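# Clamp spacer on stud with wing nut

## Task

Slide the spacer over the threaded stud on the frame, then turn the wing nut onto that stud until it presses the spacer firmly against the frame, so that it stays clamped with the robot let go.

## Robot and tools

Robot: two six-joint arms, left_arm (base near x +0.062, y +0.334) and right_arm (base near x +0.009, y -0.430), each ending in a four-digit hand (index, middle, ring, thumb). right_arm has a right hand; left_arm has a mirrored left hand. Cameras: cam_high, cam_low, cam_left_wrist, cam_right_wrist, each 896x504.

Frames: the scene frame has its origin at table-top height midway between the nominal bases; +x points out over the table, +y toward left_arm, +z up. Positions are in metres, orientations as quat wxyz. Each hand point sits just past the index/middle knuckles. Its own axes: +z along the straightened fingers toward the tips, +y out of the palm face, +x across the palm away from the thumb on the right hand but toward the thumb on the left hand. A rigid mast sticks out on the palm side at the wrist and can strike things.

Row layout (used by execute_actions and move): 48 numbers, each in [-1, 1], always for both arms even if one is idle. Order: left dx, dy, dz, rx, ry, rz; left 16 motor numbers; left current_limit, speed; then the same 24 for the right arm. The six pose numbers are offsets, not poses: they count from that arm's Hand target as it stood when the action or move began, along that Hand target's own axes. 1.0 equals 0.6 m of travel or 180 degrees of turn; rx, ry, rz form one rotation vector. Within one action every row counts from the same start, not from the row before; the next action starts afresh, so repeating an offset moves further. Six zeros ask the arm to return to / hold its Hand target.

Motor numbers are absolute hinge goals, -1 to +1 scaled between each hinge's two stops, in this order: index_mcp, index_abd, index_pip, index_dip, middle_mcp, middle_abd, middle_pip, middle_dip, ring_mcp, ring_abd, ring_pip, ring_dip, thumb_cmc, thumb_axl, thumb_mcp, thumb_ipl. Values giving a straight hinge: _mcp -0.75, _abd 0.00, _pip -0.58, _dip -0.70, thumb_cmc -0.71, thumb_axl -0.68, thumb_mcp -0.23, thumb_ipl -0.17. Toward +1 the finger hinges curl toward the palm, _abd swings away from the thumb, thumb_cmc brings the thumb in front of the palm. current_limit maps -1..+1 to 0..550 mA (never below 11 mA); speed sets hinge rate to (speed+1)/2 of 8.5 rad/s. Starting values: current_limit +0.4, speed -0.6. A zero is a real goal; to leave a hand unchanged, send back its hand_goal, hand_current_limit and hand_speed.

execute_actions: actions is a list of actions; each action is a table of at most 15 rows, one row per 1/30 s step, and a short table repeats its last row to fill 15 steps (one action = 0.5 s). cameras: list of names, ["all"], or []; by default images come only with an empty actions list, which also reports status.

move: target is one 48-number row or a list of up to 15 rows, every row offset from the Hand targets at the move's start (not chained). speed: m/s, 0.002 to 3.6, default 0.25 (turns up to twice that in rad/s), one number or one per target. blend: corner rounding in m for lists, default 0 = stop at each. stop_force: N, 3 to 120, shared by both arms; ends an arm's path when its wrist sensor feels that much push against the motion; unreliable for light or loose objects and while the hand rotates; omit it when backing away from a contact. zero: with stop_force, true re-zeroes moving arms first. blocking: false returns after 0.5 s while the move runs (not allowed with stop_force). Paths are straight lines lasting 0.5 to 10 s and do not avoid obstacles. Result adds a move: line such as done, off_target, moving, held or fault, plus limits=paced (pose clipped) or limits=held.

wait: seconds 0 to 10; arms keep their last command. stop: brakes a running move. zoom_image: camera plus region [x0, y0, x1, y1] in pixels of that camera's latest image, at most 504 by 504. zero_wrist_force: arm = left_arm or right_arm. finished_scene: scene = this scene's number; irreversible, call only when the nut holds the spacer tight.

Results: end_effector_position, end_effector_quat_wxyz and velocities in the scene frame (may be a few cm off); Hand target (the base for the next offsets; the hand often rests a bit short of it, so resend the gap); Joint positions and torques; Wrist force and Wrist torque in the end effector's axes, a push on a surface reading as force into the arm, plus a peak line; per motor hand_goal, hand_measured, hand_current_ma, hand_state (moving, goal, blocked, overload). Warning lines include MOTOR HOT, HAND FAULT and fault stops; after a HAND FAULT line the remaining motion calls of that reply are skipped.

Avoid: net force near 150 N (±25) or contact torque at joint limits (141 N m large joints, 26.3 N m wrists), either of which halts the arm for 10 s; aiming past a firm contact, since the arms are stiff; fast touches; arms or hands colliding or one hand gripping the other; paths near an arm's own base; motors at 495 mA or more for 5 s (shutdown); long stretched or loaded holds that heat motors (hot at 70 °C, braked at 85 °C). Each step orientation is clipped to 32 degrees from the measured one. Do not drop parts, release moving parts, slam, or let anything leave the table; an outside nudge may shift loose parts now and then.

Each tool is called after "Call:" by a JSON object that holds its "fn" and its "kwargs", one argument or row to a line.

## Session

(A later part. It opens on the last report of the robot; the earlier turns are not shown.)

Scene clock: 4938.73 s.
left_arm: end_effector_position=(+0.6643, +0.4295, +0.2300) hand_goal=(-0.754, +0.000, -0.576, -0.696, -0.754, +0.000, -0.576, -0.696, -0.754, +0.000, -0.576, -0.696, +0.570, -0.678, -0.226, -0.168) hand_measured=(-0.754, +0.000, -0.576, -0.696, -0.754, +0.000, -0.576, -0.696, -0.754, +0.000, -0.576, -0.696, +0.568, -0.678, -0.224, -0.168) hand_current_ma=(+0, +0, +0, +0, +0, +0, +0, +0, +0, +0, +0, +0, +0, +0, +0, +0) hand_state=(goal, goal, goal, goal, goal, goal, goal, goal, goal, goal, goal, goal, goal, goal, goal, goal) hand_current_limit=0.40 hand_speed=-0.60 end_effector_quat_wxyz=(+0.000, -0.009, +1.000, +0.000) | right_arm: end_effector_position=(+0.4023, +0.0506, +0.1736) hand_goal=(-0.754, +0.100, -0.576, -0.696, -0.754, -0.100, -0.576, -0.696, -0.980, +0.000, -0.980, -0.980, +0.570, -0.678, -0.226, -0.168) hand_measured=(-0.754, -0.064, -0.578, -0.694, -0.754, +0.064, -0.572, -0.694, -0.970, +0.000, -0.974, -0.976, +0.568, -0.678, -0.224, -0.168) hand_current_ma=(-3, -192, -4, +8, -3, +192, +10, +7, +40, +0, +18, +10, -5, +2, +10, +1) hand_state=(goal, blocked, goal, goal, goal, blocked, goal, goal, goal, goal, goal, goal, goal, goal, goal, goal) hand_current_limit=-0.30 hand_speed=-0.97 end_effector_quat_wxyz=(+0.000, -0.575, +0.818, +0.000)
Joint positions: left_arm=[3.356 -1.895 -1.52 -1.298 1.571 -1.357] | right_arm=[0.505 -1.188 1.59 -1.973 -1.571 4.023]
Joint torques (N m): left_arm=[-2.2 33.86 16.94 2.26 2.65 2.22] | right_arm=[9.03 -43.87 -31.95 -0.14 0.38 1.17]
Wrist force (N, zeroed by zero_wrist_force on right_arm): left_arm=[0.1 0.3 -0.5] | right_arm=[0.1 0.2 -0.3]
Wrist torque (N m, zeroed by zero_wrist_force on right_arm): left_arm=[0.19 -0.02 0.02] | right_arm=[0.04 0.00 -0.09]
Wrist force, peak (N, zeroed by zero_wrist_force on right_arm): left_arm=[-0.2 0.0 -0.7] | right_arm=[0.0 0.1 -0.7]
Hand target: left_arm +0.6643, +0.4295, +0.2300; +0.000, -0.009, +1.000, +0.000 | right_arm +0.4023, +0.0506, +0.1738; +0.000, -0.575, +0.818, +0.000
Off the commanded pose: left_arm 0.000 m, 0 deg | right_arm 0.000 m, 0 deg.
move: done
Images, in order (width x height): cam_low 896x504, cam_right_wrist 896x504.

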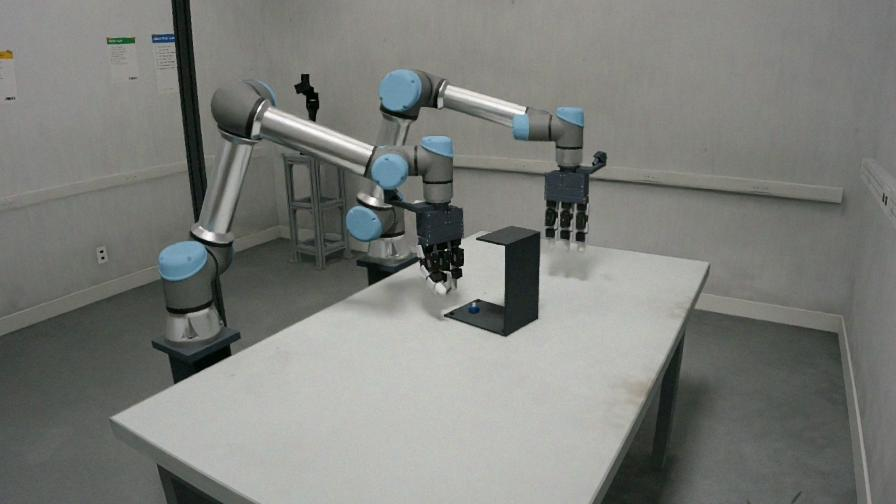

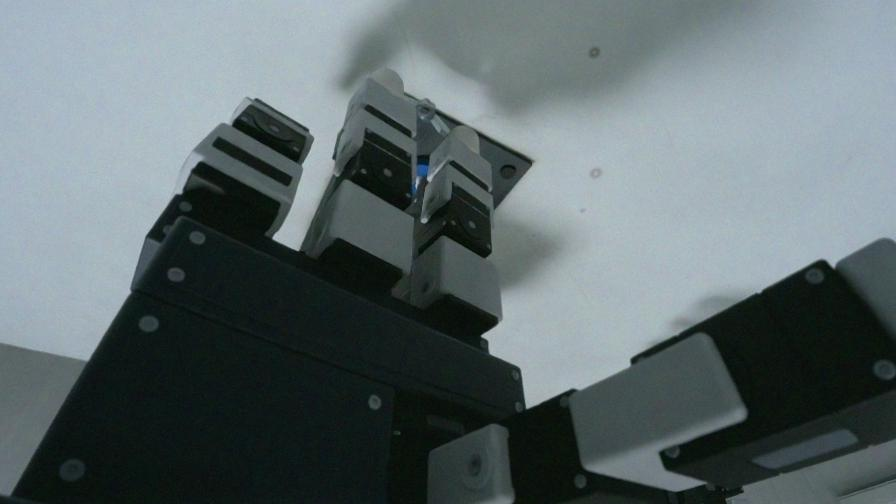

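Call:
{"fn": "move", "kwargs": {
  "target": [0,0,0,0,0,0,-0.754,0,-0.576,-0.696,-0.754,0,-0.576,-0.696,-0.754,0,-0.576,-0.696,0.571,-0.678,-0.226,-0.168,0.4,-0.6, -0.0467,-0.1108,0,0,0,-0.0711, -0.754,0.1,-0.576,-0.696,-0.754,-0.1,-0.576,-0.696,-0.98,0,-0.98,-0.98,0.571,-0.678,-0.226,-0.168,-0.3,-0.97],
  "speed": 0.05,
  "cameras": ["cam_low","cam_right_wrist"]
}}

Call:
{"fn": "zoom_image", "kwargs": {
  "camera": "cam_right_wrist",
  "region": [370, 60, 490, 140]
}}

Call:
{"fn": "zoom_image", "kwargs": {
  "camera": "cam_low",
  "region": [430, 270, 490, 320]
}}

Scene clock: 4962.00 s.
left_arm: end_effector_position=(+0.6643, +0.4295, +0.2300) hand_goal=(-0.754, +0.000, -0.576, -0.696, -0.754, +0.000, -0.576, -0.696, -0.754, +0.000, -0.576, -0.696, +0.570, -0.678, -0.226, -0.168) hand_measured=(-0.754, +0.000, -0.576, -0.696, -0.754, +0.000, -0.576, -0.696, -0.754, +0.000, -0.576, -0.696, +0.568, -0.678, -0.224, -0.168) hand_current_ma=(+0, +0, +0, +0, +0, +0, +0, +0, +0, +0, +0, +0, +0, +0, +0, +0) hand_state=(goal, goal, goal, goal, goal, goal, goal, goal, goal, goal, goal, goal, goal, goal, goal, goal) hand_current_limit=0.40 hand_speed=-0.60 end_effector_quat_wxyz=(+0.000, -0.009, +1.000, +0.000) | right_arm: end_effector_position=(+0.4742, +0.0544, +0.1738) hand_goal=(-0.754, +0.100, -0.576, -0.696, -0.754, -0.100, -0.576, -0.696, -0.980, +0.000, -0.980, -0.980, +0.570, -0.678, -0.226, -0.168) hand_measured=(-0.754, -0.064, -0.578, -0.694, -0.754, +0.064, -0.572, -0.694, -0.970, +0.000, -0.974, -0.976, +0.568, -0.678, -0.224, -0.168) hand_current_ma=(-3, -193, -4, +8, -2, +192, +10, +7, +40, +0, +18, +10, -5, +2, +10, +1) hand_state=(goal, blocked, goal, goal, goal, blocked, goal, goal, goal, goal, goal, goal, goal, goal, goal, goal) hand_current_limit=-0.30 hand_speed=-0.97 end_effector_quat_wxyz=(+0.000, -0.662, +0.749, +0.000)
Joint positions: left_arm=[3.356 -1.895 -1.52 -1.298 1.571 -1.357] | right_arm=[0.472 -1.018 1.331 -1.884 -1.571 3.766]
Joint torques (N m): left_arm=[-1.59 33.66 17.67 2.34 2.55 2.24] | right_arm=[-11.26 -36.34 -32.61 -0.5 1.63 -2.11]
Wrist force (N, zeroed by zero_wrist_force on right_arm): left_arm=[-0.2 0.1 -0.5] | right_arm=[0.0 0.0 -0.2]
Wrist torque (N m, zeroed by zero_wrist_force on right_arm): left_arm=[0.17 0.02 0.00] | right_arm=[0.02 0.01 0.03]
Wrist force, peak (N, zeroed by zero_wrist_force on right_arm): left_arm=[-0.1 0.1 -0.8] | right_arm=[0.3 0.3 -0.5]
Hand target: left_arm +0.6643, +0.4295, +0.2300; +0.000, -0.009, +1.000, +0.000 | right_arm +0.4743, +0.0544, +0.1738; +0.000, -0.662, +0.749, +0.000
Off the commanded pose: left_arm 0.000 m, 0 deg | right_arm 0.000 m, 0 deg.
move: done
Images, in order (width x height): cam_low 896x504, cam_right_wrist 896x504.

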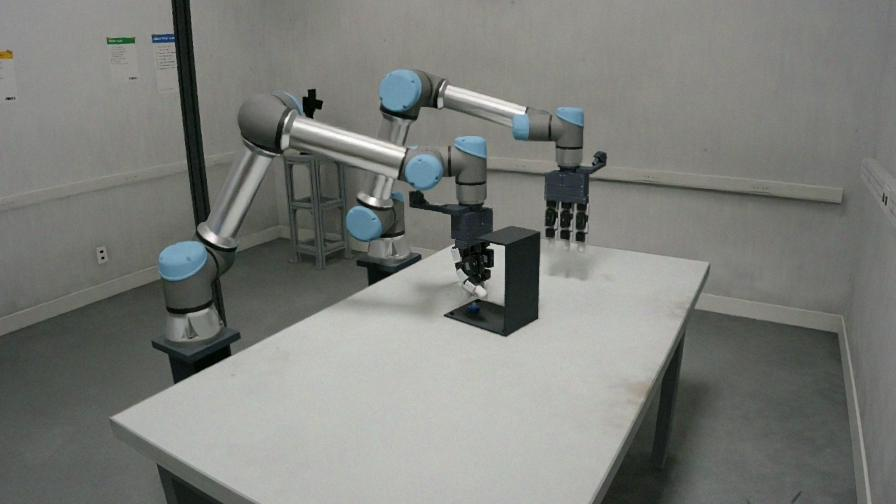

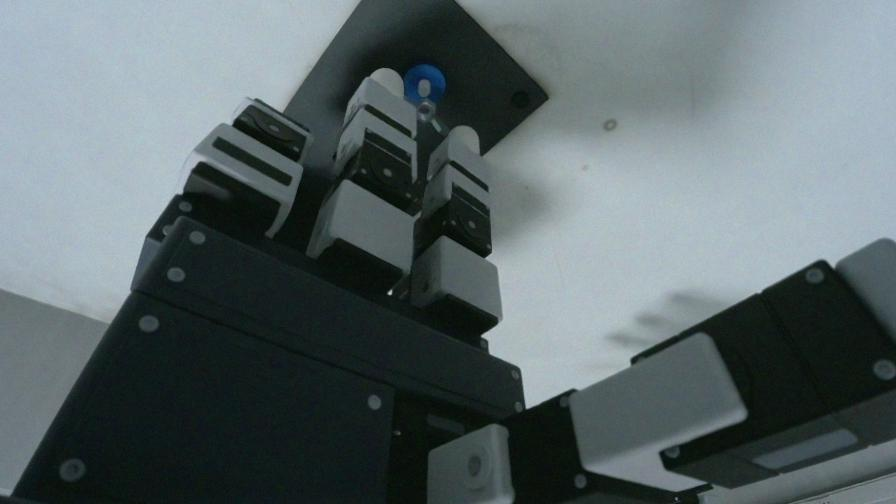

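Scaled by 4.200.

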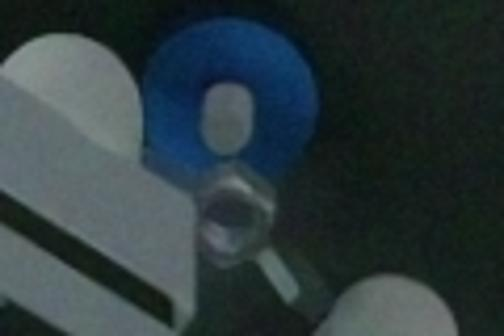

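Scaled by 8.400.

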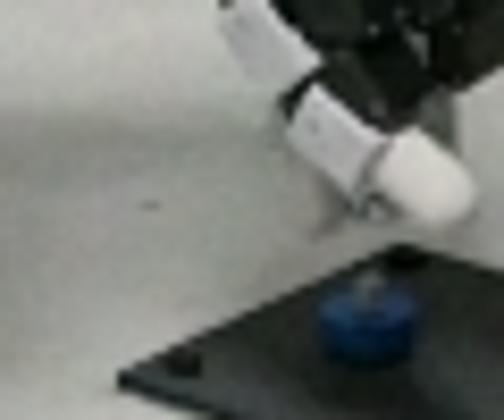

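Call:
{"fn": "move", "kwargs": {
  "target": [0,0,0,0,0,0,-0.754,0,-0.576,-0.696,-0.754,0,-0.576,-0.696,-0.754,0,-0.576,-0.696,0.571,-0.678,-0.226,-0.168,0.4,-0.6, 0,0,0.025,0,0,0, -0.754,0.1,-0.576,-0.696,-0.754,-0.1,-0.576,-0.696,-0.98,0,-0.98,-0.98,0.571,-0.678,-0.226,-0.168,-0.3,-0.97],
  "speed": 0.03,
  "cameras": ["cam_low","cam_right_wrist"]
}}

Call:
{"fn": "zoom_image", "kwargs": {
  "camera": "cam_right_wrist",
  "region": [390, 70, 460, 130]
}}

Call:
{"fn": "zoom_image", "kwargs": {
  "camera": "cam_low",
  "region": [430, 270, 490, 320]
}}

Scene clock: 4980.83 s.
left_arm: end_effector_position=(+0.6643, +0.4295, +0.2300) hand_goal=(-0.754, +0.000, -0.576, -0.696, -0.754, +0.000, -0.576, -0.696, -0.754, +0.000, -0.576, -0.696, +0.570, -0.678, -0.226, -0.168) hand_measured=(-0.754, +0.000, -0.576, -0.696, -0.754, +0.000, -0.576, -0.696, -0.754, +0.000, -0.576, -0.696, +0.568, -0.678, -0.224, -0.168) hand_current_ma=(+0, +0, +0, +0, +0, +0, +0, +0, +0, +0, +0, +0, +0, +0, +0, +0) hand_state=(goal, goal, goal, goal, goal, goal, goal, goal, goal, goal, goal, goal, goal, goal, goal, goal) hand_current_limit=0.40 hand_speed=-0.60 end_effector_quat_wxyz=(+0.000, -0.009, +1.000, +0.000) | right_arm: end_effector_position=(+0.4743, +0.0544, +0.1590) hand_goal=(-0.754, +0.100, -0.576, -0.696, -0.754, -0.100, -0.576, -0.696, -0.980, +0.000, -0.980, -0.980, +0.570, -0.678, -0.226, -0.168) hand_measured=(-0.754, -0.064, -0.578, -0.694, -0.754, +0.064, -0.572, -0.694, -0.970, +0.000, -0.974, -0.976, +0.568, -0.678, -0.224, -0.168) hand_current_ma=(-3, -192, -4, +8, -2, +192, +10, +7, +40, +0, +18, +10, -5, +2, +10, +1) hand_state=(goal, blocked, goal, goal, goal, blocked, goal, goal, goal, goal, goal, goal, goal, goal, goal, goal) hand_current_limit=-0.30 hand_speed=-0.97 end_effector_quat_wxyz=(+0.000, -0.662, +0.749, +0.000)
Joint positions: left_arm=[3.356 -1.895 -1.52 -1.298 1.571 -1.357] | right_arm=[0.472 -1.006 1.352 -1.917 -1.571 3.766]
Joint torques (N m): left_arm=[-1.87 33.37 17.84 2.3 2.67 2.26] | right_arm=[-10.76 -37.72 -11.92 -4.69 0.62 -1.94]
Wrist force (N, zeroed by zero_wrist_force on right_arm): left_arm=[-0.1 0.2 -0.5] | right_arm=[-0.1 -0.1 0.0]
Wrist torque (N m, zeroed by zero_wrist_force on right_arm): left_arm=[0.18 0.00 0.01] | right_arm=[-0.02 0.01 0.03]
Wrist force, peak (N, zeroed by zero_wrist_force on right_arm): left_arm=[0.1 0.3 -0.7] | right_arm=[0.3 0.1 -0.6]
Hand target: left_arm +0.6643, +0.4295, +0.2300; +0.000, -0.009, +1.000, +0.000 | right_arm +0.4743, +0.0544, +0.1588; +0.000, -0.662, +0.749, +0.000
Off the commanded pose: left_arm 0.000 m, 0 deg | right_arm 0.000 m, 0 deg.
move: done
Images, in order (width x height): cam_low 896x504, cam_right_wrist 896x504.

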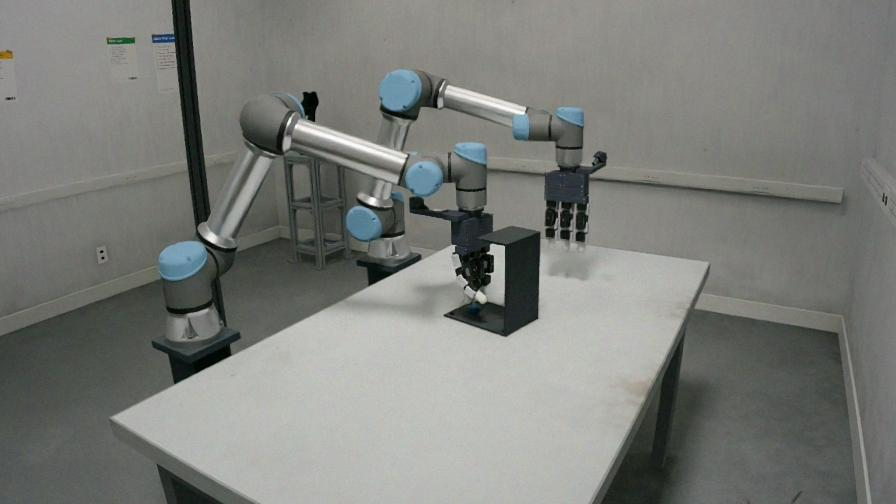

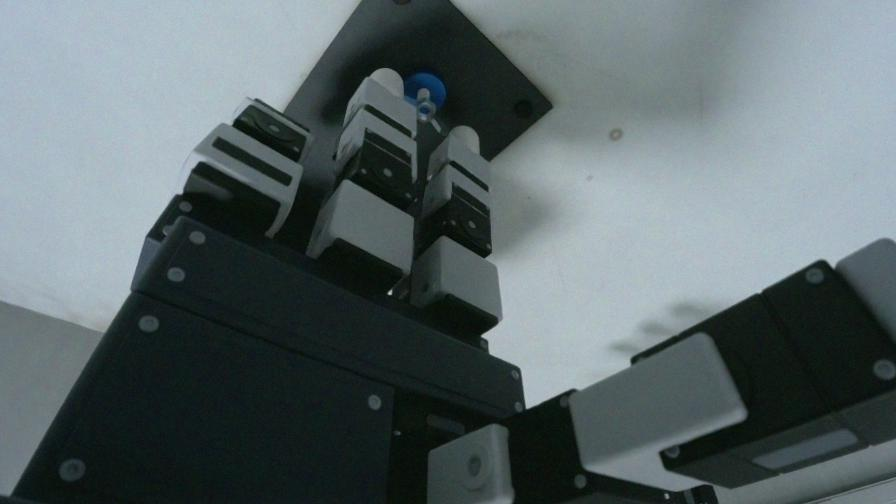

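Scaled by 7.200.

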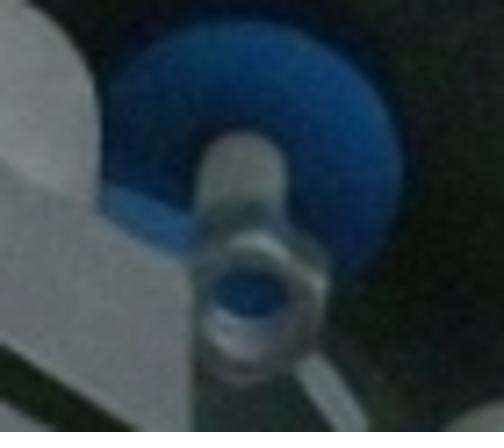

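Scaled by 8.400.

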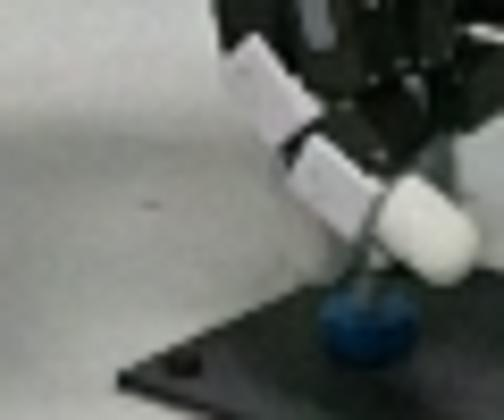

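Call:
{"fn": "move", "kwargs": {
  "target": [0,0,0,0,0,0,-0.754,0,-0.576,-0.696,-0.754,0,-0.576,-0.696,-0.754,0,-0.576,-0.696,0.571,-0.678,-0.226,-0.168,0.4,-0.6, 0,0,0.00583,0,0,0, -0.754,0.1,-0.576,-0.696,-0.754,-0.1,-0.576,-0.696,-0.98,0,-0.98,-0.98,0.571,-0.678,-0.226,-0.168,-0.3,-0.97],
  "speed": 0.02,
  "cameras": ["cam_low","cam_right_wrist"]
}}

Call:
{"fn": "zoom_image", "kwargs": {
  "camera": "cam_right_wrist",
  "region": [390, 70, 460, 130]
}}

Call:
{"fn": "zoom_image", "kwargs": {
  "camera": "cam_low",
  "region": [450, 285, 490, 320]
}}

Scene clock: 5003.37 s.
left_arm: end_effector_position=(+0.6643, +0.4295, +0.2300) hand_goal=(-0.754, +0.000, -0.576, -0.696, -0.754, +0.000, -0.576, -0.696, -0.754, +0.000, -0.576, -0.696, +0.570, -0.678, -0.226, -0.168) hand_measured=(-0.754, +0.000, -0.576, -0.696, -0.754, +0.000, -0.576, -0.696, -0.754, +0.000, -0.576, -0.696, +0.568, -0.678, -0.224, -0.168) hand_current_ma=(+0, +0, +0, +0, +0, +0, +0, +0, +0, +0, +0, +0, +0, +0, +0, +0) hand_state=(goal, goal, goal, goal, goal, goal, goal, goal, goal, goal, goal, goal, goal, goal, goal, goal) hand_current_limit=0.40 hand_speed=-0.60 end_effector_quat_wxyz=(+0.000, -0.009, +1.000, +0.000) | right_arm: end_effector_position=(+0.4743, +0.0544, +0.1555) hand_goal=(-0.754, +0.100, -0.576, -0.696, -0.754, -0.100, -0.576, -0.696, -0.980, +0.000, -0.980, -0.980, +0.570, -0.678, -0.226, -0.168) hand_measured=(-0.754, -0.064, -0.578, -0.694, -0.754, +0.064, -0.572, -0.694, -0.970, +0.000, -0.974, -0.976, +0.568, -0.678, -0.224, -0.168) hand_current_ma=(-3, -192, -4, +8, -2, +192, +10, +7, +40, +0, +18, +10, -5, +2, +10, +1) hand_state=(goal, blocked, goal, goal, goal, blocked, goal, goal, goal, goal, goal, goal, goal, goal, goal, goal) hand_current_limit=-0.30 hand_speed=-0.97 end_effector_quat_wxyz=(+0.000, -0.662, +0.749, +0.000)
Joint positions: left_arm=[3.356 -1.895 -1.52 -1.298 1.571 -1.357] | right_arm=[0.472 -1.003 1.357 -1.925 -1.571 3.766]
Joint torques (N m): left_arm=[-1.64 33.39 17.36 2.33 2.65 2.27] | right_arm=[-10.62 -38.02 -12.1 -4.55 0.03 0.3]
Wrist force (N, zeroed by zero_wrist_force on right_arm): left_arm=[-0.2 -0.1 -0.3] | right_arm=[0.0 0.1 -0.2]
Wrist torque (N m, zeroed by zero_wrist_force on right_arm): left_arm=[0.13 0.03 0.00] | right_arm=[0.03 0.01 0.04]
Wrist force, peak (N, zeroed by zero_wrist_force on right_arm): left_arm=[-0.1 0.2 -0.8] | right_arm=[-0.3 0.2 -0.6]
Hand target: left_arm +0.6643, +0.4295, +0.2300; +0.000, -0.009, +1.000, +0.000 | right_arm +0.4743, +0.0544, +0.1553; +0.000, -0.662, +0.749, +0.000
Off the commanded pose: left_arm 0.000 m, 0 deg | right_arm 0.000 m, 0 deg.
move: done
Images, in order (width x height): cam_low 896x504, cam_right_wrist 896x504.

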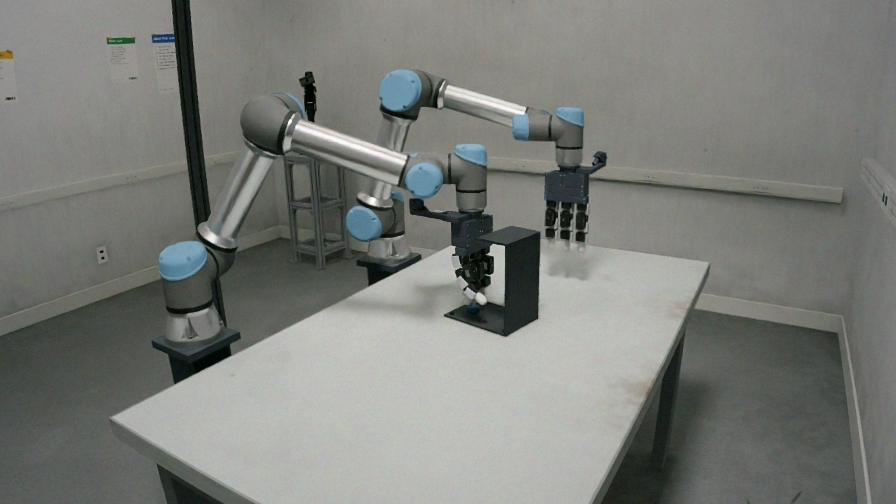

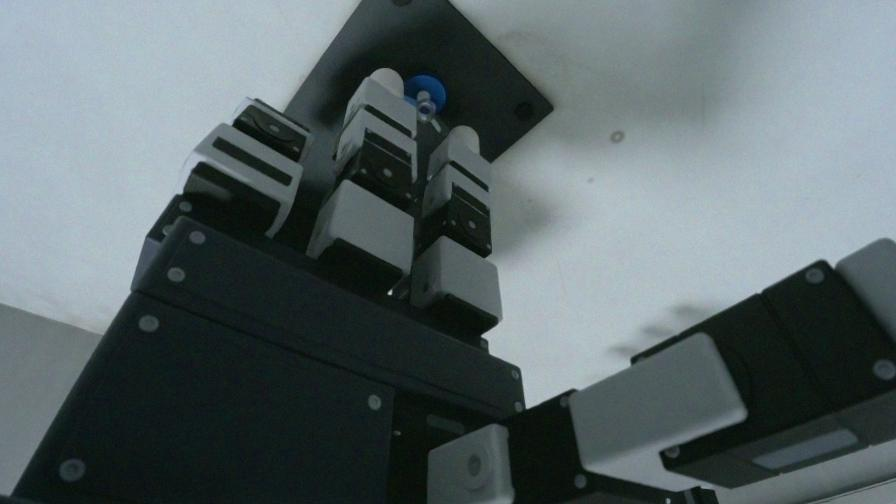

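Scaled by 7.200.

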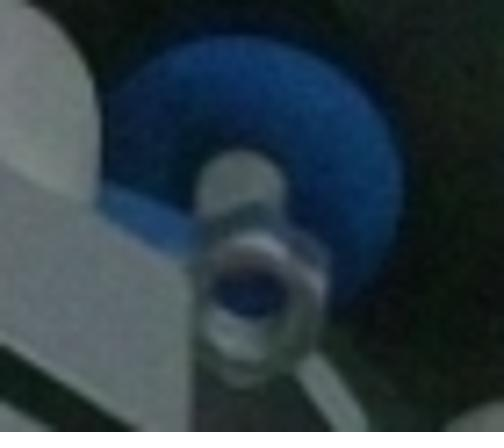

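Scaled by 12.600.

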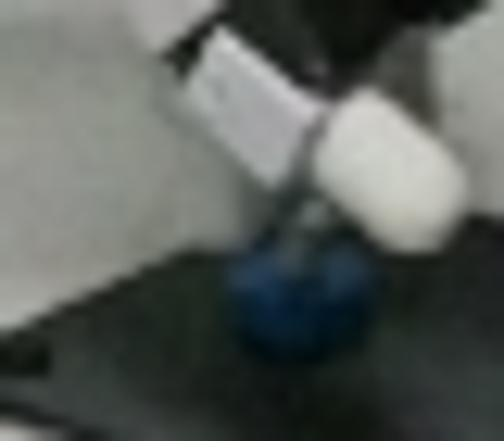

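Call:
{"fn": "zoom_image", "kwargs": {
  "camera": "cam_right_wrist",
  "region": [410, 90, 442, 122]
}}

Scaled by 15.750.

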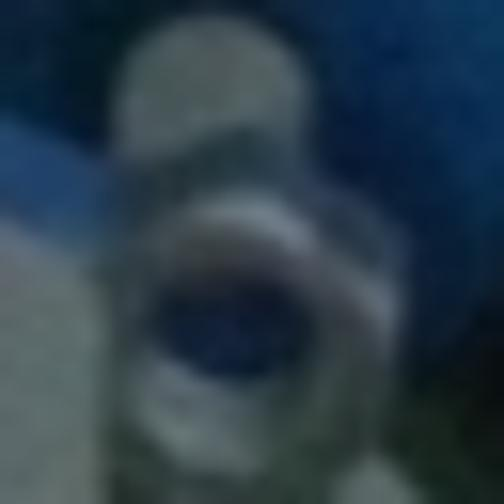

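Call:
{"fn": "move", "kwargs": {
  "target": [0,0,0,0,0,0,-0.754,0,-0.576,-0.696,-0.754,0,-0.576,-0.696,-0.754,0,-0.576,-0.696,0.571,-0.678,-0.226,-0.168,0.4,-0.6, 0.00083,0,0.0025,0,0,0, -0.754,0.1,-0.576,-0.696,-0.754,-0.1,-0.576,-0.696,-0.98,0,-0.98,-0.98,0.571,-0.678,-0.226,-0.168,-0.3,-0.97],
  "speed": 0.01,
  "cameras": ["cam_low","cam_right_wrist"]
}}

Call:
{"fn": "zoom_image", "kwargs": {
  "camera": "cam_right_wrist",
  "region": [410, 90, 442, 122]
}}

Call:
{"fn": "zoom_image", "kwargs": {
  "camera": "cam_low",
  "region": [460, 290, 485, 315]
}}

Scene clock: 5043.80 s.
left_arm: end_effector_position=(+0.6643, +0.4295, +0.2300) hand_goal=(-0.754, +0.000, -0.576, -0.696, -0.754, +0.000, -0.576, -0.696, -0.754, +0.000, -0.576, -0.696, +0.570, -0.678, -0.226, -0.168) hand_measured=(-0.754, +0.000, -0.576, -0.696, -0.754, +0.000, -0.576, -0.696, -0.754, +0.000, -0.576, -0.696, +0.568, -0.678, -0.224, -0.168) hand_current_ma=(+0, +0, +0, +0, +0, +0, +0, +0, +0, +0, +0, +0, +0, +0, +0, +0) hand_state=(goal, goal, goal, goal, goal, goal, goal, goal, goal, goal, goal, goal, goal, goal, goal, goal) hand_current_limit=0.40 hand_speed=-0.60 end_effector_quat_wxyz=(+0.000, -0.009, +1.000, +0.000) | right_arm: end_effector_position=(+0.4743, +0.0539, +0.1539) hand_goal=(-0.754, +0.100, -0.576, -0.696, -0.754, -0.100, -0.576, -0.696, -0.980, +0.000, -0.980, -0.980, +0.570, -0.678, -0.226, -0.168) hand_measured=(-0.754, -0.064, -0.578, -0.694, -0.754, +0.064, -0.572, -0.694, -0.970, +0.000, -0.974, -0.976, +0.568, -0.678, -0.224, -0.168) hand_current_ma=(-3, -193, -4, +8, -2, +192, +10, +7, +40, +0, +18, +10, -5, +2, +10, +1) hand_state=(goal, blocked, goal, goal, goal, blocked, goal, goal, goal, goal, goal, goal, goal, goal, goal, goal) hand_current_limit=-0.30 hand_speed=-0.97 end_effector_quat_wxyz=(+0.000, -0.662, +0.749, +0.000)
Joint positions: left_arm=[3.356 -1.895 -1.52 -1.298 1.571 -1.357] | right_arm=[0.471 -1.003 1.36 -1.928 -1.571 3.765]
Joint torques (N m): left_arm=[-1.54 33.37 16.96 2.31 2.6 2.23] | right_arm=[-10.89 -37.07 -10.26 -4.32 -0.47 -2.18]
Wrist force (N, zeroed by zero_wrist_force on right_arm): left_arm=[0.0 0.2 -0.4] | right_arm=[-0.2 0.2 -1.8]
Wrist torque (N m, zeroed by zero_wrist_force on right_arm): left_arm=[0.16 -0.01 0.02] | right_arm=[0.18 -0.01 0.03]
Wrist force, peak (N, zeroed by zero_wrist_force on right_arm): left_arm=[-0.3 0.3 -0.7] | right_arm=[-0.2 0.2 -1.8]
Hand target: left_arm +0.6643, +0.4295, +0.2300; +0.000, -0.009, +1.000, +0.000 | right_arm +0.4743, +0.0539, +0.1538; +0.000, -0.662, +0.749, +0.000
Off the commanded pose: left_arm 0.000 m, 0 deg | right_arm 0.000 m, 0 deg.
move: done
Images, in order (width x height): cam_low 896x504, cam_right_wrist 896x504.

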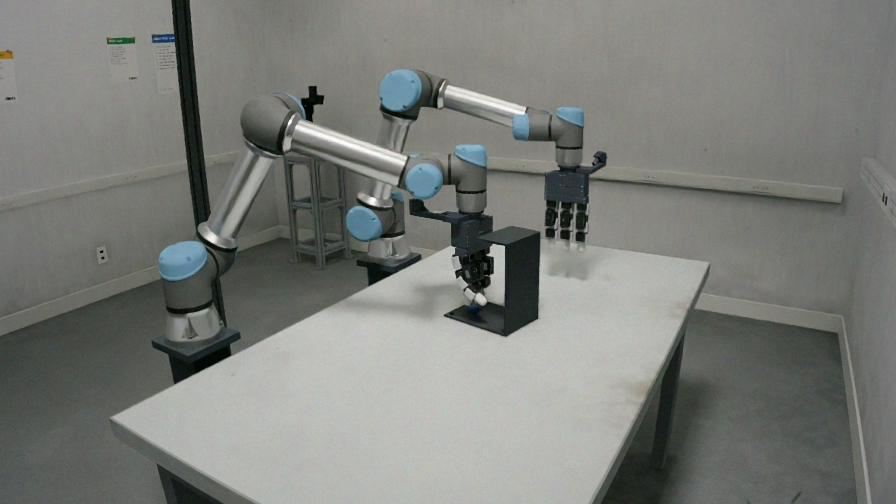

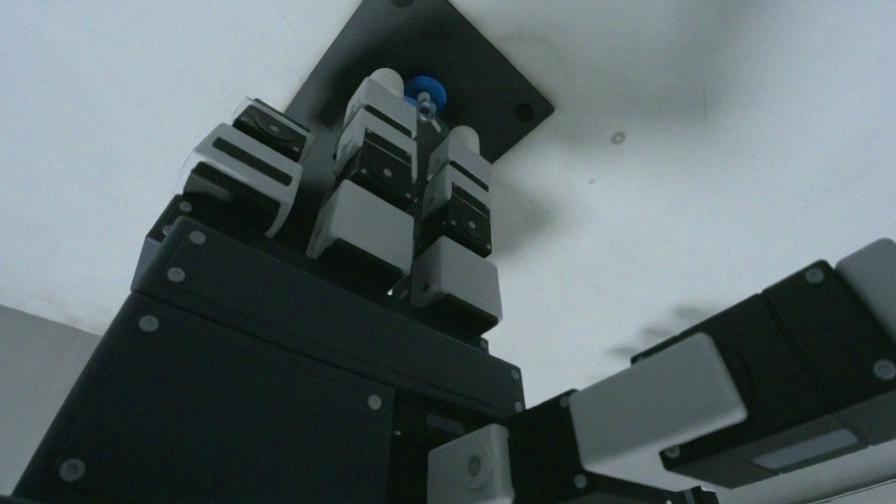

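Scaled by 15.750.

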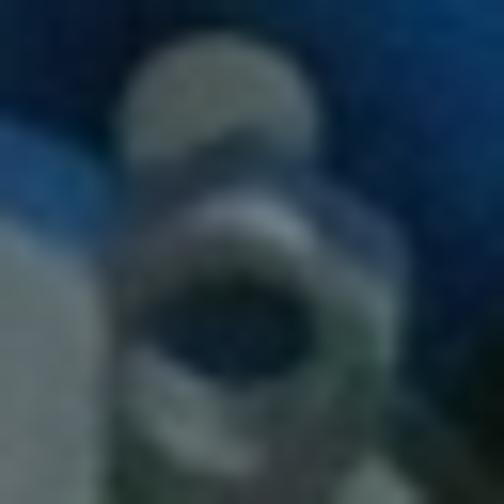

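Scaled by 20.160.

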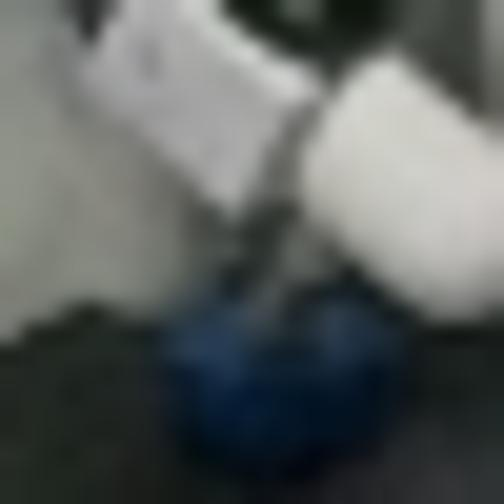

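Call:
{"fn": "move", "kwargs": {
  "target": [
    [0,0,0,0,0,0,-0.754,0,-0.576,-0.696,-0.754,0,-0.576,-0.696,-0.754,0,-0.576,-0.696,0.571,-0.678,-0.226,-0.168,0.4,-0.6, 0,0,-0.001,0,0,0, -0.754,0.1,-0.576,-0.696,-0.754,-0.1,-0.576,-0.696,-0.98,0,-0.98,-0.98,0.571,-0.678,-0.226,-0.168,-0.3,-0.97],
    [0,0,0,0,0,0,-0.754,0,-0.576,-0.696,-0.754,0,-0.576,-0.696,-0.754,0,-0.576,-0.696,0.571,-0.678,-0.226,-0.168,0.4,-0.6, 0.0005,0.0007,-0.001,0,0,0, -0.754,0.1,-0.576,-0.696,-0.754,-0.1,-0.576,-0.696,-0.98,0,-0.98,-0.98,0.571,-0.678,-0.226,-0.168,-0.3,-0.97]
  ],
  "speed": 0.005,
  "cameras": ["cam_right_wrist"]
}}

Call:
{"fn": "zoom_image", "kwargs": {
  "camera": "cam_right_wrist",
  "region": [410, 90, 442, 122]
}}

Scene clock: 5086.00 s.
left_arm: end_effector_position=(+0.6643, +0.4295, +0.2300) hand_goal=(-0.754, +0.000, -0.576, -0.696, -0.754, +0.000, -0.576, -0.696, -0.754, +0.000, -0.576, -0.696, +0.570, -0.678, -0.226, -0.168) hand_measured=(-0.754, +0.000, -0.576, -0.696, -0.754, +0.000, -0.576, -0.696, -0.754, +0.000, -0.576, -0.696, +0.568, -0.678, -0.224, -0.168) hand_current_ma=(+0, +0, +0, +0, +0, +0, +0, +0, +0, +0, +0, +0, +0, +0, +0, +0) hand_state=(goal, goal, goal, goal, goal, goal, goal, goal, goal, goal, goal, goal, goal, goal, goal, goal) hand_current_limit=0.40 hand_speed=-0.60 end_effector_quat_wxyz=(+0.000, -0.009, +1.000, +0.000) | right_arm: end_effector_position=(+0.4739, +0.0537, +0.1544) hand_goal=(-0.754, +0.100, -0.576, -0.696, -0.754, -0.100, -0.576, -0.696, -0.980, +0.000, -0.980, -0.980, +0.570, -0.678, -0.226, -0.168) hand_measured=(-0.754, -0.064, -0.578, -0.694, -0.754, +0.064, -0.574, -0.694, -0.970, +0.000, -0.974, -0.976, +0.568, -0.678, -0.224, -0.168) hand_current_ma=(-3, -192, -4, +7, -2, +192, +9, +7, +40, +0, +18, +10, -5, +2, +10, +1) hand_state=(goal, blocked, goal, goal, goal, blocked, goal, goal, goal, goal, goal, goal, goal, goal, goal, goal) hand_current_limit=-0.30 hand_speed=-0.97 end_effector_quat_wxyz=(+0.000, -0.662, +0.749, +0.000)
Joint positions: left_arm=[3.356 -1.895 -1.52 -1.298 1.571 -1.357] | right_arm=[0.471 -1.004 1.361 -1.928 -1.571 3.765]
Joint torques (N m): left_arm=[-1.09 33.54 17.91 2.36 2.61 2.17] | right_arm=[-10.26 -51.92 -11.72 -4.5 -0.81 -2.08]
Wrist force (N, zeroed by zero_wrist_force on right_arm): left_arm=[-0.3 0.1 -0.4] | right_arm=[-0.1 0.0 -0.2]
Wrist torque (N m, zeroed by zero_wrist_force on right_arm): left_arm=[0.16 0.02 -0.01] | right_arm=[0.02 0.02 0.03]
Wrist force, peak (N, zeroed by zero_wrist_force on right_arm): left_arm=[0.0 0.2 -0.7] | right_arm=[0.2 0.1 -2.1]
Hand target: left_arm +0.6643, +0.4295, +0.2300; +0.000, -0.009, +1.000, +0.000 | right_arm +0.4738, +0.0536, +0.1544; +0.000, -0.662, +0.749, +0.000
Off the commanded pose: left_arm 0.000 m, 0 deg | right_arm 0.000 m, 0 deg.
move: done
Images, in order (width x height): cam_right_wrist 896x504.

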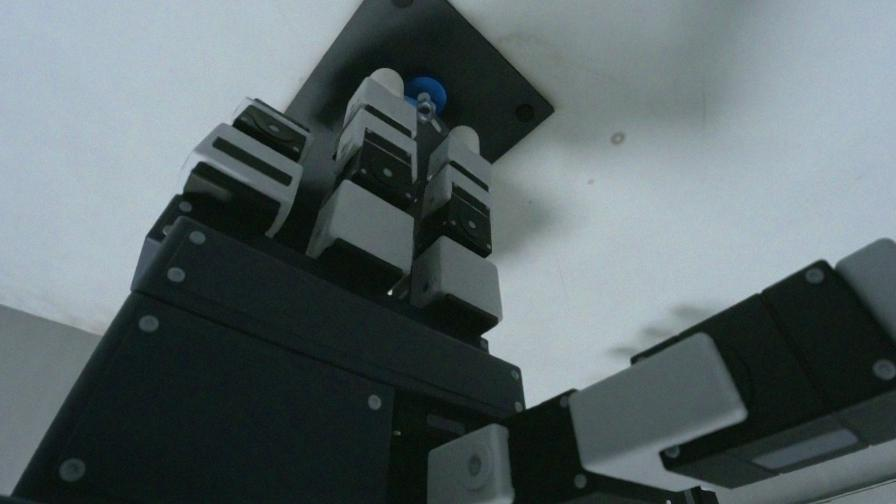

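Scaled by 15.750.

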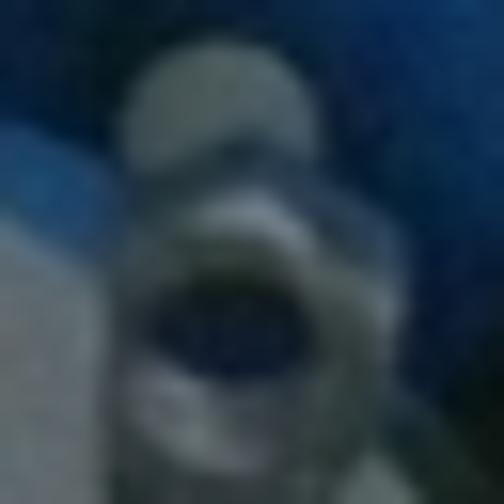

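Call:
{"fn": "move", "kwargs": {
  "target": [0,0,0,0,0,0,-0.754,0,-0.576,-0.696,-0.754,0,-0.576,-0.696,-0.754,0,-0.576,-0.696,0.571,-0.678,-0.226,-0.168,0.4,-0.6, 0.0015,0.0018,-0.0008,0,0,0, -0.754,0.1,-0.576,-0.696,-0.754,-0.1,-0.576,-0.696,-0.98,0,-0.98,-0.98,0.571,-0.678,-0.226,-0.168,-0.3,-0.97],
  "speed": 0.005,
  "cameras": ["cam_right_wrist"]
}}

Call:
{"fn": "zoom_image", "kwargs": {
  "camera": "cam_right_wrist",
  "region": [410, 90, 442, 122]
}}

Scene clock: 5132.53 s.
left_arm: end_effector_position=(+0.6643, +0.4295, +0.2300) hand_goal=(-0.754, +0.000, -0.576, -0.696, -0.754, +0.000, -0.576, -0.696, -0.754, +0.000, -0.576, -0.696, +0.570, -0.678, -0.226, -0.168) hand_measured=(-0.754, +0.000, -0.576, -0.696, -0.754, +0.000, -0.576, -0.696, -0.754, +0.000, -0.576, -0.696, +0.568, -0.678, -0.224, -0.168) hand_current_ma=(+0, +0, +0, +0, +0, +0, +0, +0, +0, +0, +0, +0, +0, +0, +0, +0) hand_state=(goal, goal, goal, goal, goal, goal, goal, goal, goal, goal, goal, goal, goal, goal, goal, goal) hand_current_limit=0.40 hand_speed=-0.60 end_effector_quat_wxyz=(+0.000, -0.009, +1.000, +0.000) | right_arm: end_effector_position=(+0.4727, +0.0529, +0.1549) hand_goal=(-0.754, +0.100, -0.576, -0.696, -0.754, -0.100, -0.576, -0.696, -0.980, +0.000, -0.980, -0.980, +0.570, -0.678, -0.226, -0.168) hand_measured=(-0.754, -0.064, -0.578, -0.694, -0.754, +0.064, -0.574, -0.694, -0.970, +0.000, -0.974, -0.976, +0.568, -0.678, -0.224, -0.168) hand_current_ma=(-3, -192, -4, +7, -2, +192, +9, +7, +40, +0, +18, +10, -5, +2, +10, +1) hand_state=(goal, blocked, goal, goal, goal, blocked, goal, goal, goal, goal, goal, goal, goal, goal, goal, goal) hand_current_limit=-0.30 hand_speed=-0.97 end_effector_quat_wxyz=(+0.000, -0.662, +0.749, +0.000)
Joint positions: left_arm=[3.356 -1.895 -1.52 -1.298 1.571 -1.357] | right_arm=[0.471 -1.008 1.366 -1.929 -1.571 3.765]
Joint torques (N m): left_arm=[-1.89 33.58 17.19 2.38 2.63 2.2] | right_arm=[-11.19 -50.97 -11.21 -4.37 -1.33 -2.07]
Wrist force (N, zeroed by zero_wrist_force on right_arm): left_arm=[-0.1 0.3 -0.5] | right_arm=[0.0 -0.1 -0.3]
Wrist torque (N m, zeroed by zero_wrist_force on right_arm): left_arm=[0.20 0.01 0.00] | right_arm=[0.01 0.00 0.04]
Wrist force, peak (N, zeroed by zero_wrist_force on right_arm): left_arm=[-0.2 0.5 -0.6] | right_arm=[-0.3 0.0 -0.7]
Hand target: left_arm +0.6643, +0.4295, +0.2300; +0.000, -0.009, +1.000, +0.000 | right_arm +0.4727, +0.0529, +0.1549; +0.000, -0.662, +0.749, +0.000
Off the commanded pose: left_arm 0.000 m, 0 deg | right_arm 0.000 m, 0 deg.
move: done
Images, in order (width x height): cam_right_wrist 896x504.

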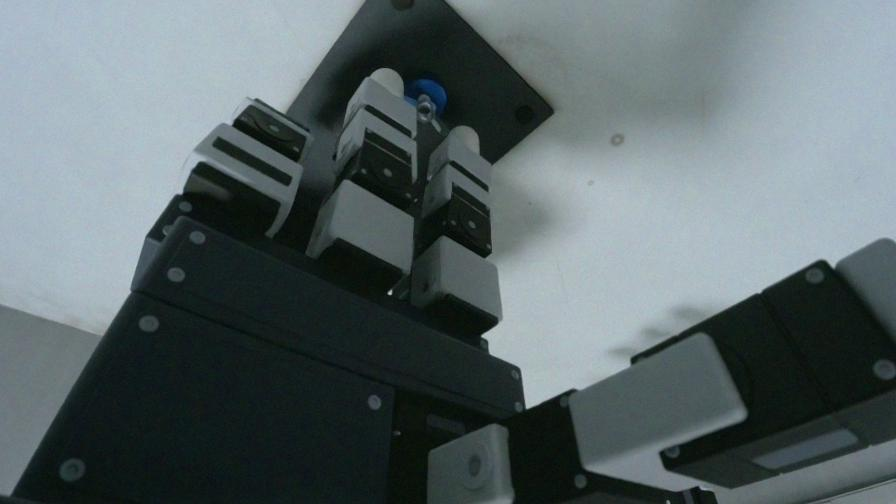

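Scaled by 15.750.

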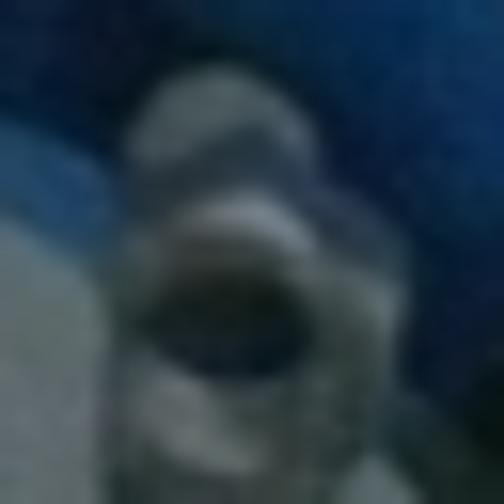

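Call:
{"fn": "move", "kwargs": {
  "target": [
    [0,0,0,0,0,0,-0.754,0,-0.576,-0.696,-0.754,0,-0.576,-0.696,-0.754,0,-0.576,-0.696,0.571,-0.678,-0.226,-0.168,0.4,-0.6, 0.0004,0.0006,0,0,0,0, -0.754,0.1,-0.576,-0.696,-0.754,-0.1,-0.576,-0.696,-0.98,0,-0.98,-0.98,0.571,-0.678,-0.226,-0.168,-0.3,-0.97],
    [0,0,0,0,0,0,-0.754,0,-0.576,-0.696,-0.754,0,-0.576,-0.696,-0.754,0,-0.576,-0.696,0.571,-0.678,-0.226,-0.168,0.4,-0.6, 0.0004,0.0006,0.0013,0,0,0, -0.754,0.1,-0.576,-0.696,-0.754,-0.1,-0.576,-0.696,-0.98,0,-0.98,-0.98,0.571,-0.678,-0.226,-0.168,-0.3,-0.97]
  ],
  "speed": 0.005,
  "cameras": ["cam_right_wrist"]
}}

Call:
{"fn": "zoom_image", "kwargs": {
  "camera": "cam_right_wrist",
  "region": [410, 90, 442, 122]
}}

Scene clock: 5144.80 s.
left_arm: end_effector_position=(+0.6643, +0.4295, +0.2300) hand_goal=(-0.754, +0.000, -0.576, -0.696, -0.754, +0.000, -0.576, -0.696, -0.754, +0.000, -0.576, -0.696, +0.570, -0.678, -0.226, -0.168) hand_measured=(-0.754, +0.000, -0.576, -0.696, -0.754, +0.000, -0.576, -0.696, -0.754, +0.000, -0.576, -0.696, +0.568, -0.678, -0.224, -0.168) hand_current_ma=(+0, +0, +0, +0, +0, +0, +0, +0, +0, +0, +0, +0, +0, +0, +0, +0) hand_state=(goal, goal, goal, goal, goal, goal, goal, goal, goal, goal, goal, goal, goal, goal, goal, goal) hand_current_limit=0.40 hand_speed=-0.60 end_effector_quat_wxyz=(+0.000, -0.009, +1.000, +0.000) | right_arm: end_effector_position=(+0.4723, +0.0527, +0.1543) hand_goal=(-0.754, +0.100, -0.576, -0.696, -0.754, -0.100, -0.576, -0.696, -0.980, +0.000, -0.980, -0.980, +0.570, -0.678, -0.226, -0.168) hand_measured=(-0.754, -0.064, -0.578, -0.694, -0.754, +0.064, -0.574, -0.694, -0.970, +0.000, -0.974, -0.976, +0.568, -0.678, -0.224, -0.168) hand_current_ma=(-3, -193, -4, +7, -2, +192, +9, +7, +40, +0, +18, +10, -5, +2, +10, +1) hand_state=(goal, blocked, goal, goal, goal, blocked, goal, goal, goal, goal, goal, goal, goal, goal, goal, goal) hand_current_limit=-0.30 hand_speed=-0.97 end_effector_quat_wxyz=(+0.000, -0.662, +0.749, +0.000)
Joint positions: left_arm=[3.356 -1.895 -1.52 -1.298 1.571 -1.357] | right_arm=[0.471 -1.008 1.368 -1.931 -1.571 3.765]
Joint torques (N m): left_arm=[-1.15 33.44 17.95 2.34 2.7 2.21] | right_arm=[-6.87 -36.63 -11.79 -4.21 -1.15 -1.12]
Wrist force (N, zeroed by zero_wrist_force on right_arm): left_arm=[0.0 0.2 -0.4] | right_arm=[-0.2 0.1 -0.3]
Wrist torque (N m, zeroed by zero_wrist_force on right_arm): left_arm=[0.16 -0.01 0.01] | right_arm=[0.05 0.04 0.02]
Wrist force, peak (N, zeroed by zero_wrist_force on right_arm): left_arm=[-0.4 0.1 -0.7] | right_arm=[0.0 0.2 -0.7]
Hand target: left_arm +0.6643, +0.4295, +0.2300; +0.000, -0.009, +1.000, +0.000 | right_arm +0.4723, +0.0527, +0.1541; +0.000, -0.662, +0.749, +0.000
Off the commanded pose: left_arm 0.000 m, 0 deg | right_arm 0.000 m, 0 deg.
move: done
Images, in order (width x height): cam_right_wrist 896x504.

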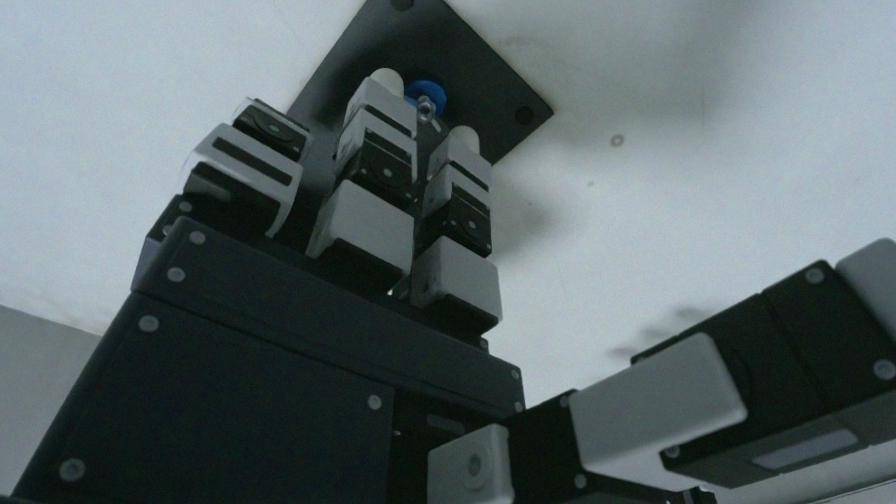

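Scaled by 15.750.

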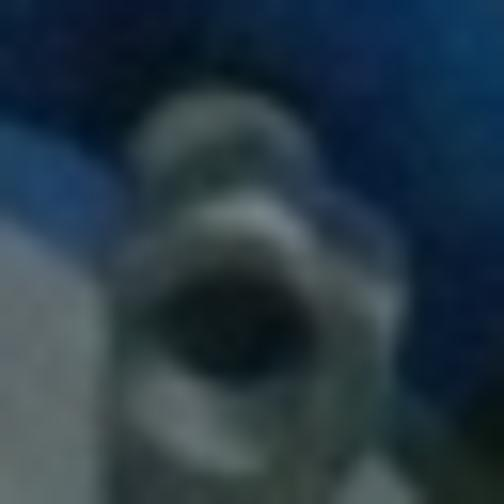

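Call:
{"fn": "move", "kwargs": {
  "target": [0,0,0,0,0,0,-0.754,0,-0.576,-0.696,-0.754,0,-0.576,-0.696,-0.754,0,-0.576,-0.696,0.571,-0.678,-0.226,-0.168,0.4,-0.6, 0,0,0.0003,0,0,0, -0.754,0.1,-0.576,-0.696,-0.754,-0.1,-0.576,-0.696,-0.98,0,-0.98,-0.98,0.571,-0.678,-0.226,-0.168,-0.3,-0.97],
  "speed": 0.005,
  "cameras": []
}}

Call:
{"fn": "wait", "kwargs": {
  "seconds": 0.5,
  "cameras": []
}}

Scene clock: 5155.30 s.
left_arm: end_effector_position=(+0.6643, +0.4295, +0.2300) hand_goal=(-0.754, +0.000, -0.576, -0.696, -0.754, +0.000, -0.576, -0.696, -0.754, +0.000, -0.576, -0.696, +0.570, -0.678, -0.226, -0.168) hand_measured=(-0.754, +0.000, -0.576, -0.696, -0.754, +0.000, -0.576, -0.696, -0.754, +0.000, -0.576, -0.696, +0.568, -0.678, -0.224, -0.168) hand_current_ma=(+0, +0, +0, +0, +0, +0, +0, +0, +0, +0, +0, +0, +0, +0, +0, +0) hand_state=(goal, goal, goal, goal, goal, goal, goal, goal, goal, goal, goal, goal, goal, goal, goal, goal) hand_current_limit=0.40 hand_speed=-0.60 end_effector_quat_wxyz=(+0.000, -0.009, +1.000, +0.000) | right_arm: end_effector_position=(+0.4723, +0.0527, +0.1539) hand_goal=(-0.754, +0.100, -0.576, -0.696, -0.754, -0.100, -0.576, -0.696, -0.980, +0.000, -0.980, -0.980, +0.570, -0.678, -0.226, -0.168) hand_measured=(-0.754, -0.064, -0.578, -0.694, -0.754, +0.064, -0.574, -0.694, -0.970, +0.000, -0.974, -0.976, +0.568, -0.678, -0.224, -0.168) hand_current_ma=(-3, -192, -4, +7, -2, +192, +9, +7, +40, +0, +18, +10, -5, +2, +10, +1) hand_state=(goal, blocked, goal, goal, goal, blocked, goal, goal, goal, goal, goal, goal, goal, goal, goal, goal) hand_current_limit=-0.30 hand_speed=-0.97 end_effector_quat_wxyz=(+0.000, -0.662, +0.749, +0.000)
Joint positions: left_arm=[3.356 -1.895 -1.52 -1.298 1.571 -1.357] | right_arm=[0.471 -1.008 1.369 -1.932 -1.571 3.765]
Joint torques (N m): left_arm=[-1.63 33.4 17.19 2.48 2.66 2.27] | right_arm=[8.35 -37.84 -11.11 -4.4 -0.98 1.4]
Wrist force (N, zeroed by zero_wrist_force on right_arm): left_arm=[0.0 0.1 -0.3] | right_arm=[0.1 0.1 -0.3]
Wrist torque (N m, zeroed by zero_wrist_force on right_arm): left_arm=[0.15 -0.01 0.01] | right_arm=[0.03 -0.01 0.05]
Wrist force, peak (N, zeroed by zero_wrist_force on right_arm): left_arm=[0.0 0.2 -0.7] | right_arm=[0.1 0.1 -0.6]
Hand target: left_arm +0.6643, +0.4295, +0.2300; +0.000, -0.009, +1.000, +0.000 | right_arm +0.4723, +0.0527, +0.1539; +0.000, -0.662, +0.749, +0.000
Off the commanded pose: left_arm 0.000 m, 0 deg | right_arm 0.000 m, 0 deg.
move: done
No camera images: "cameras" was empty.

Scene clock: 5155.80 s.
left_arm: end_effector_position=(+0.6643, +0.4295, +0.2300) hand_goal=(-0.754, +0.000, -0.576, -0.696, -0.754, +0.000, -0.576, -0.696, -0.754, +0.000, -0.576, -0.696, +0.570, -0.678, -0.226, -0.168) hand_measured=(-0.754, +0.000, -0.576, -0.696, -0.754, +0.000, -0.576, -0.696, -0.754, +0.000, -0.576, -0.696, +0.568, -0.678, -0.224, -0.168) hand_current_ma=(+0, +0, +0, +0, +0, +0, +0, +0, +0, +0, +0, +0, +0, +0, +0, +0) hand_state=(goal, goal, goal, goal, goal, goal, goal, goal, goal, goal, goal, goal, goal, goal, goal, goal) hand_current_limit=0.40 hand_speed=-0.60 end_effector_quat_wxyz=(+0.000, -0.009, +1.000, +0.000) | right_arm: end_effector_position=(+0.4723, +0.0527, +0.1539) hand_goal=(-0.754, +0.100, -0.576, -0.696, -0.754, -0.100, -0.576, -0.696, -0.980, +0.000, -0.980, -0.980, +0.570, -0.678, -0.226, -0.168) hand_measured=(-0.754, -0.064, -0.578, -0.694, -0.754, +0.064, -0.574, -0.694, -0.970, +0.000, -0.974, -0.976, +0.568, -0.678, -0.224, -0.168) hand_current_ma=(-3, -192, -4, +7, -2, +192, +9, +7, +40, +0, +18, +10, -5, +2, +10, +1) hand_state=(goal, blocked, goal, goal, goal, blocked, goal, goal, goal, goal, goal, goal, goal, goal, goal, goal) hand_current_limit=-0.30 hand_speed=-0.97 end_effector_quat_wxyz=(+0.000, -0.662, +0.749, +0.000)
Joint positions: left_arm=[3.356 -1.895 -1.52 -1.298 1.571 -1.357] | right_arm=[0.471 -1.008 1.369 -1.932 -1.571 3.765]
Joint torques (N m): left_arm=[-1.24 33.88 17.22 2.42 2.73 2.29] | right_arm=[8.89 -37.91 -11.14 -4.5 -0.84 1.27]
Wrist force (N, zeroed by zero_wrist_force on right_arm): left_arm=[-0.1 0.2 -0.5] | right_arm=[0.0 -0.1 -0.2]
Wrist torque (N m, zeroed by zero_wrist_force on right_arm): left_arm=[0.17 0.00 0.01] | right_arm=[0.01 0.00 0.04]
Wrist force, peak (N, zeroed by zero_wrist_force on right_arm): left_arm=[-0.2 0.1 -0.6] | right_arm=[-0.2 0.3 -0.3]
Hand target: left_arm +0.6643, +0.4295, +0.2300; +0.000, -0.009, +1.000, +0.000 | right_arm +0.4723, +0.0527, +0.1539; +0.000, -0.662, +0.749, +0.000
Off the commanded pose: left_arm 0.000 m, 0 deg | right_arm 0.000 m, 0 deg.
wait: 0.50 s; at rest by 0.17 s
No camera images: "cameras" was empty.


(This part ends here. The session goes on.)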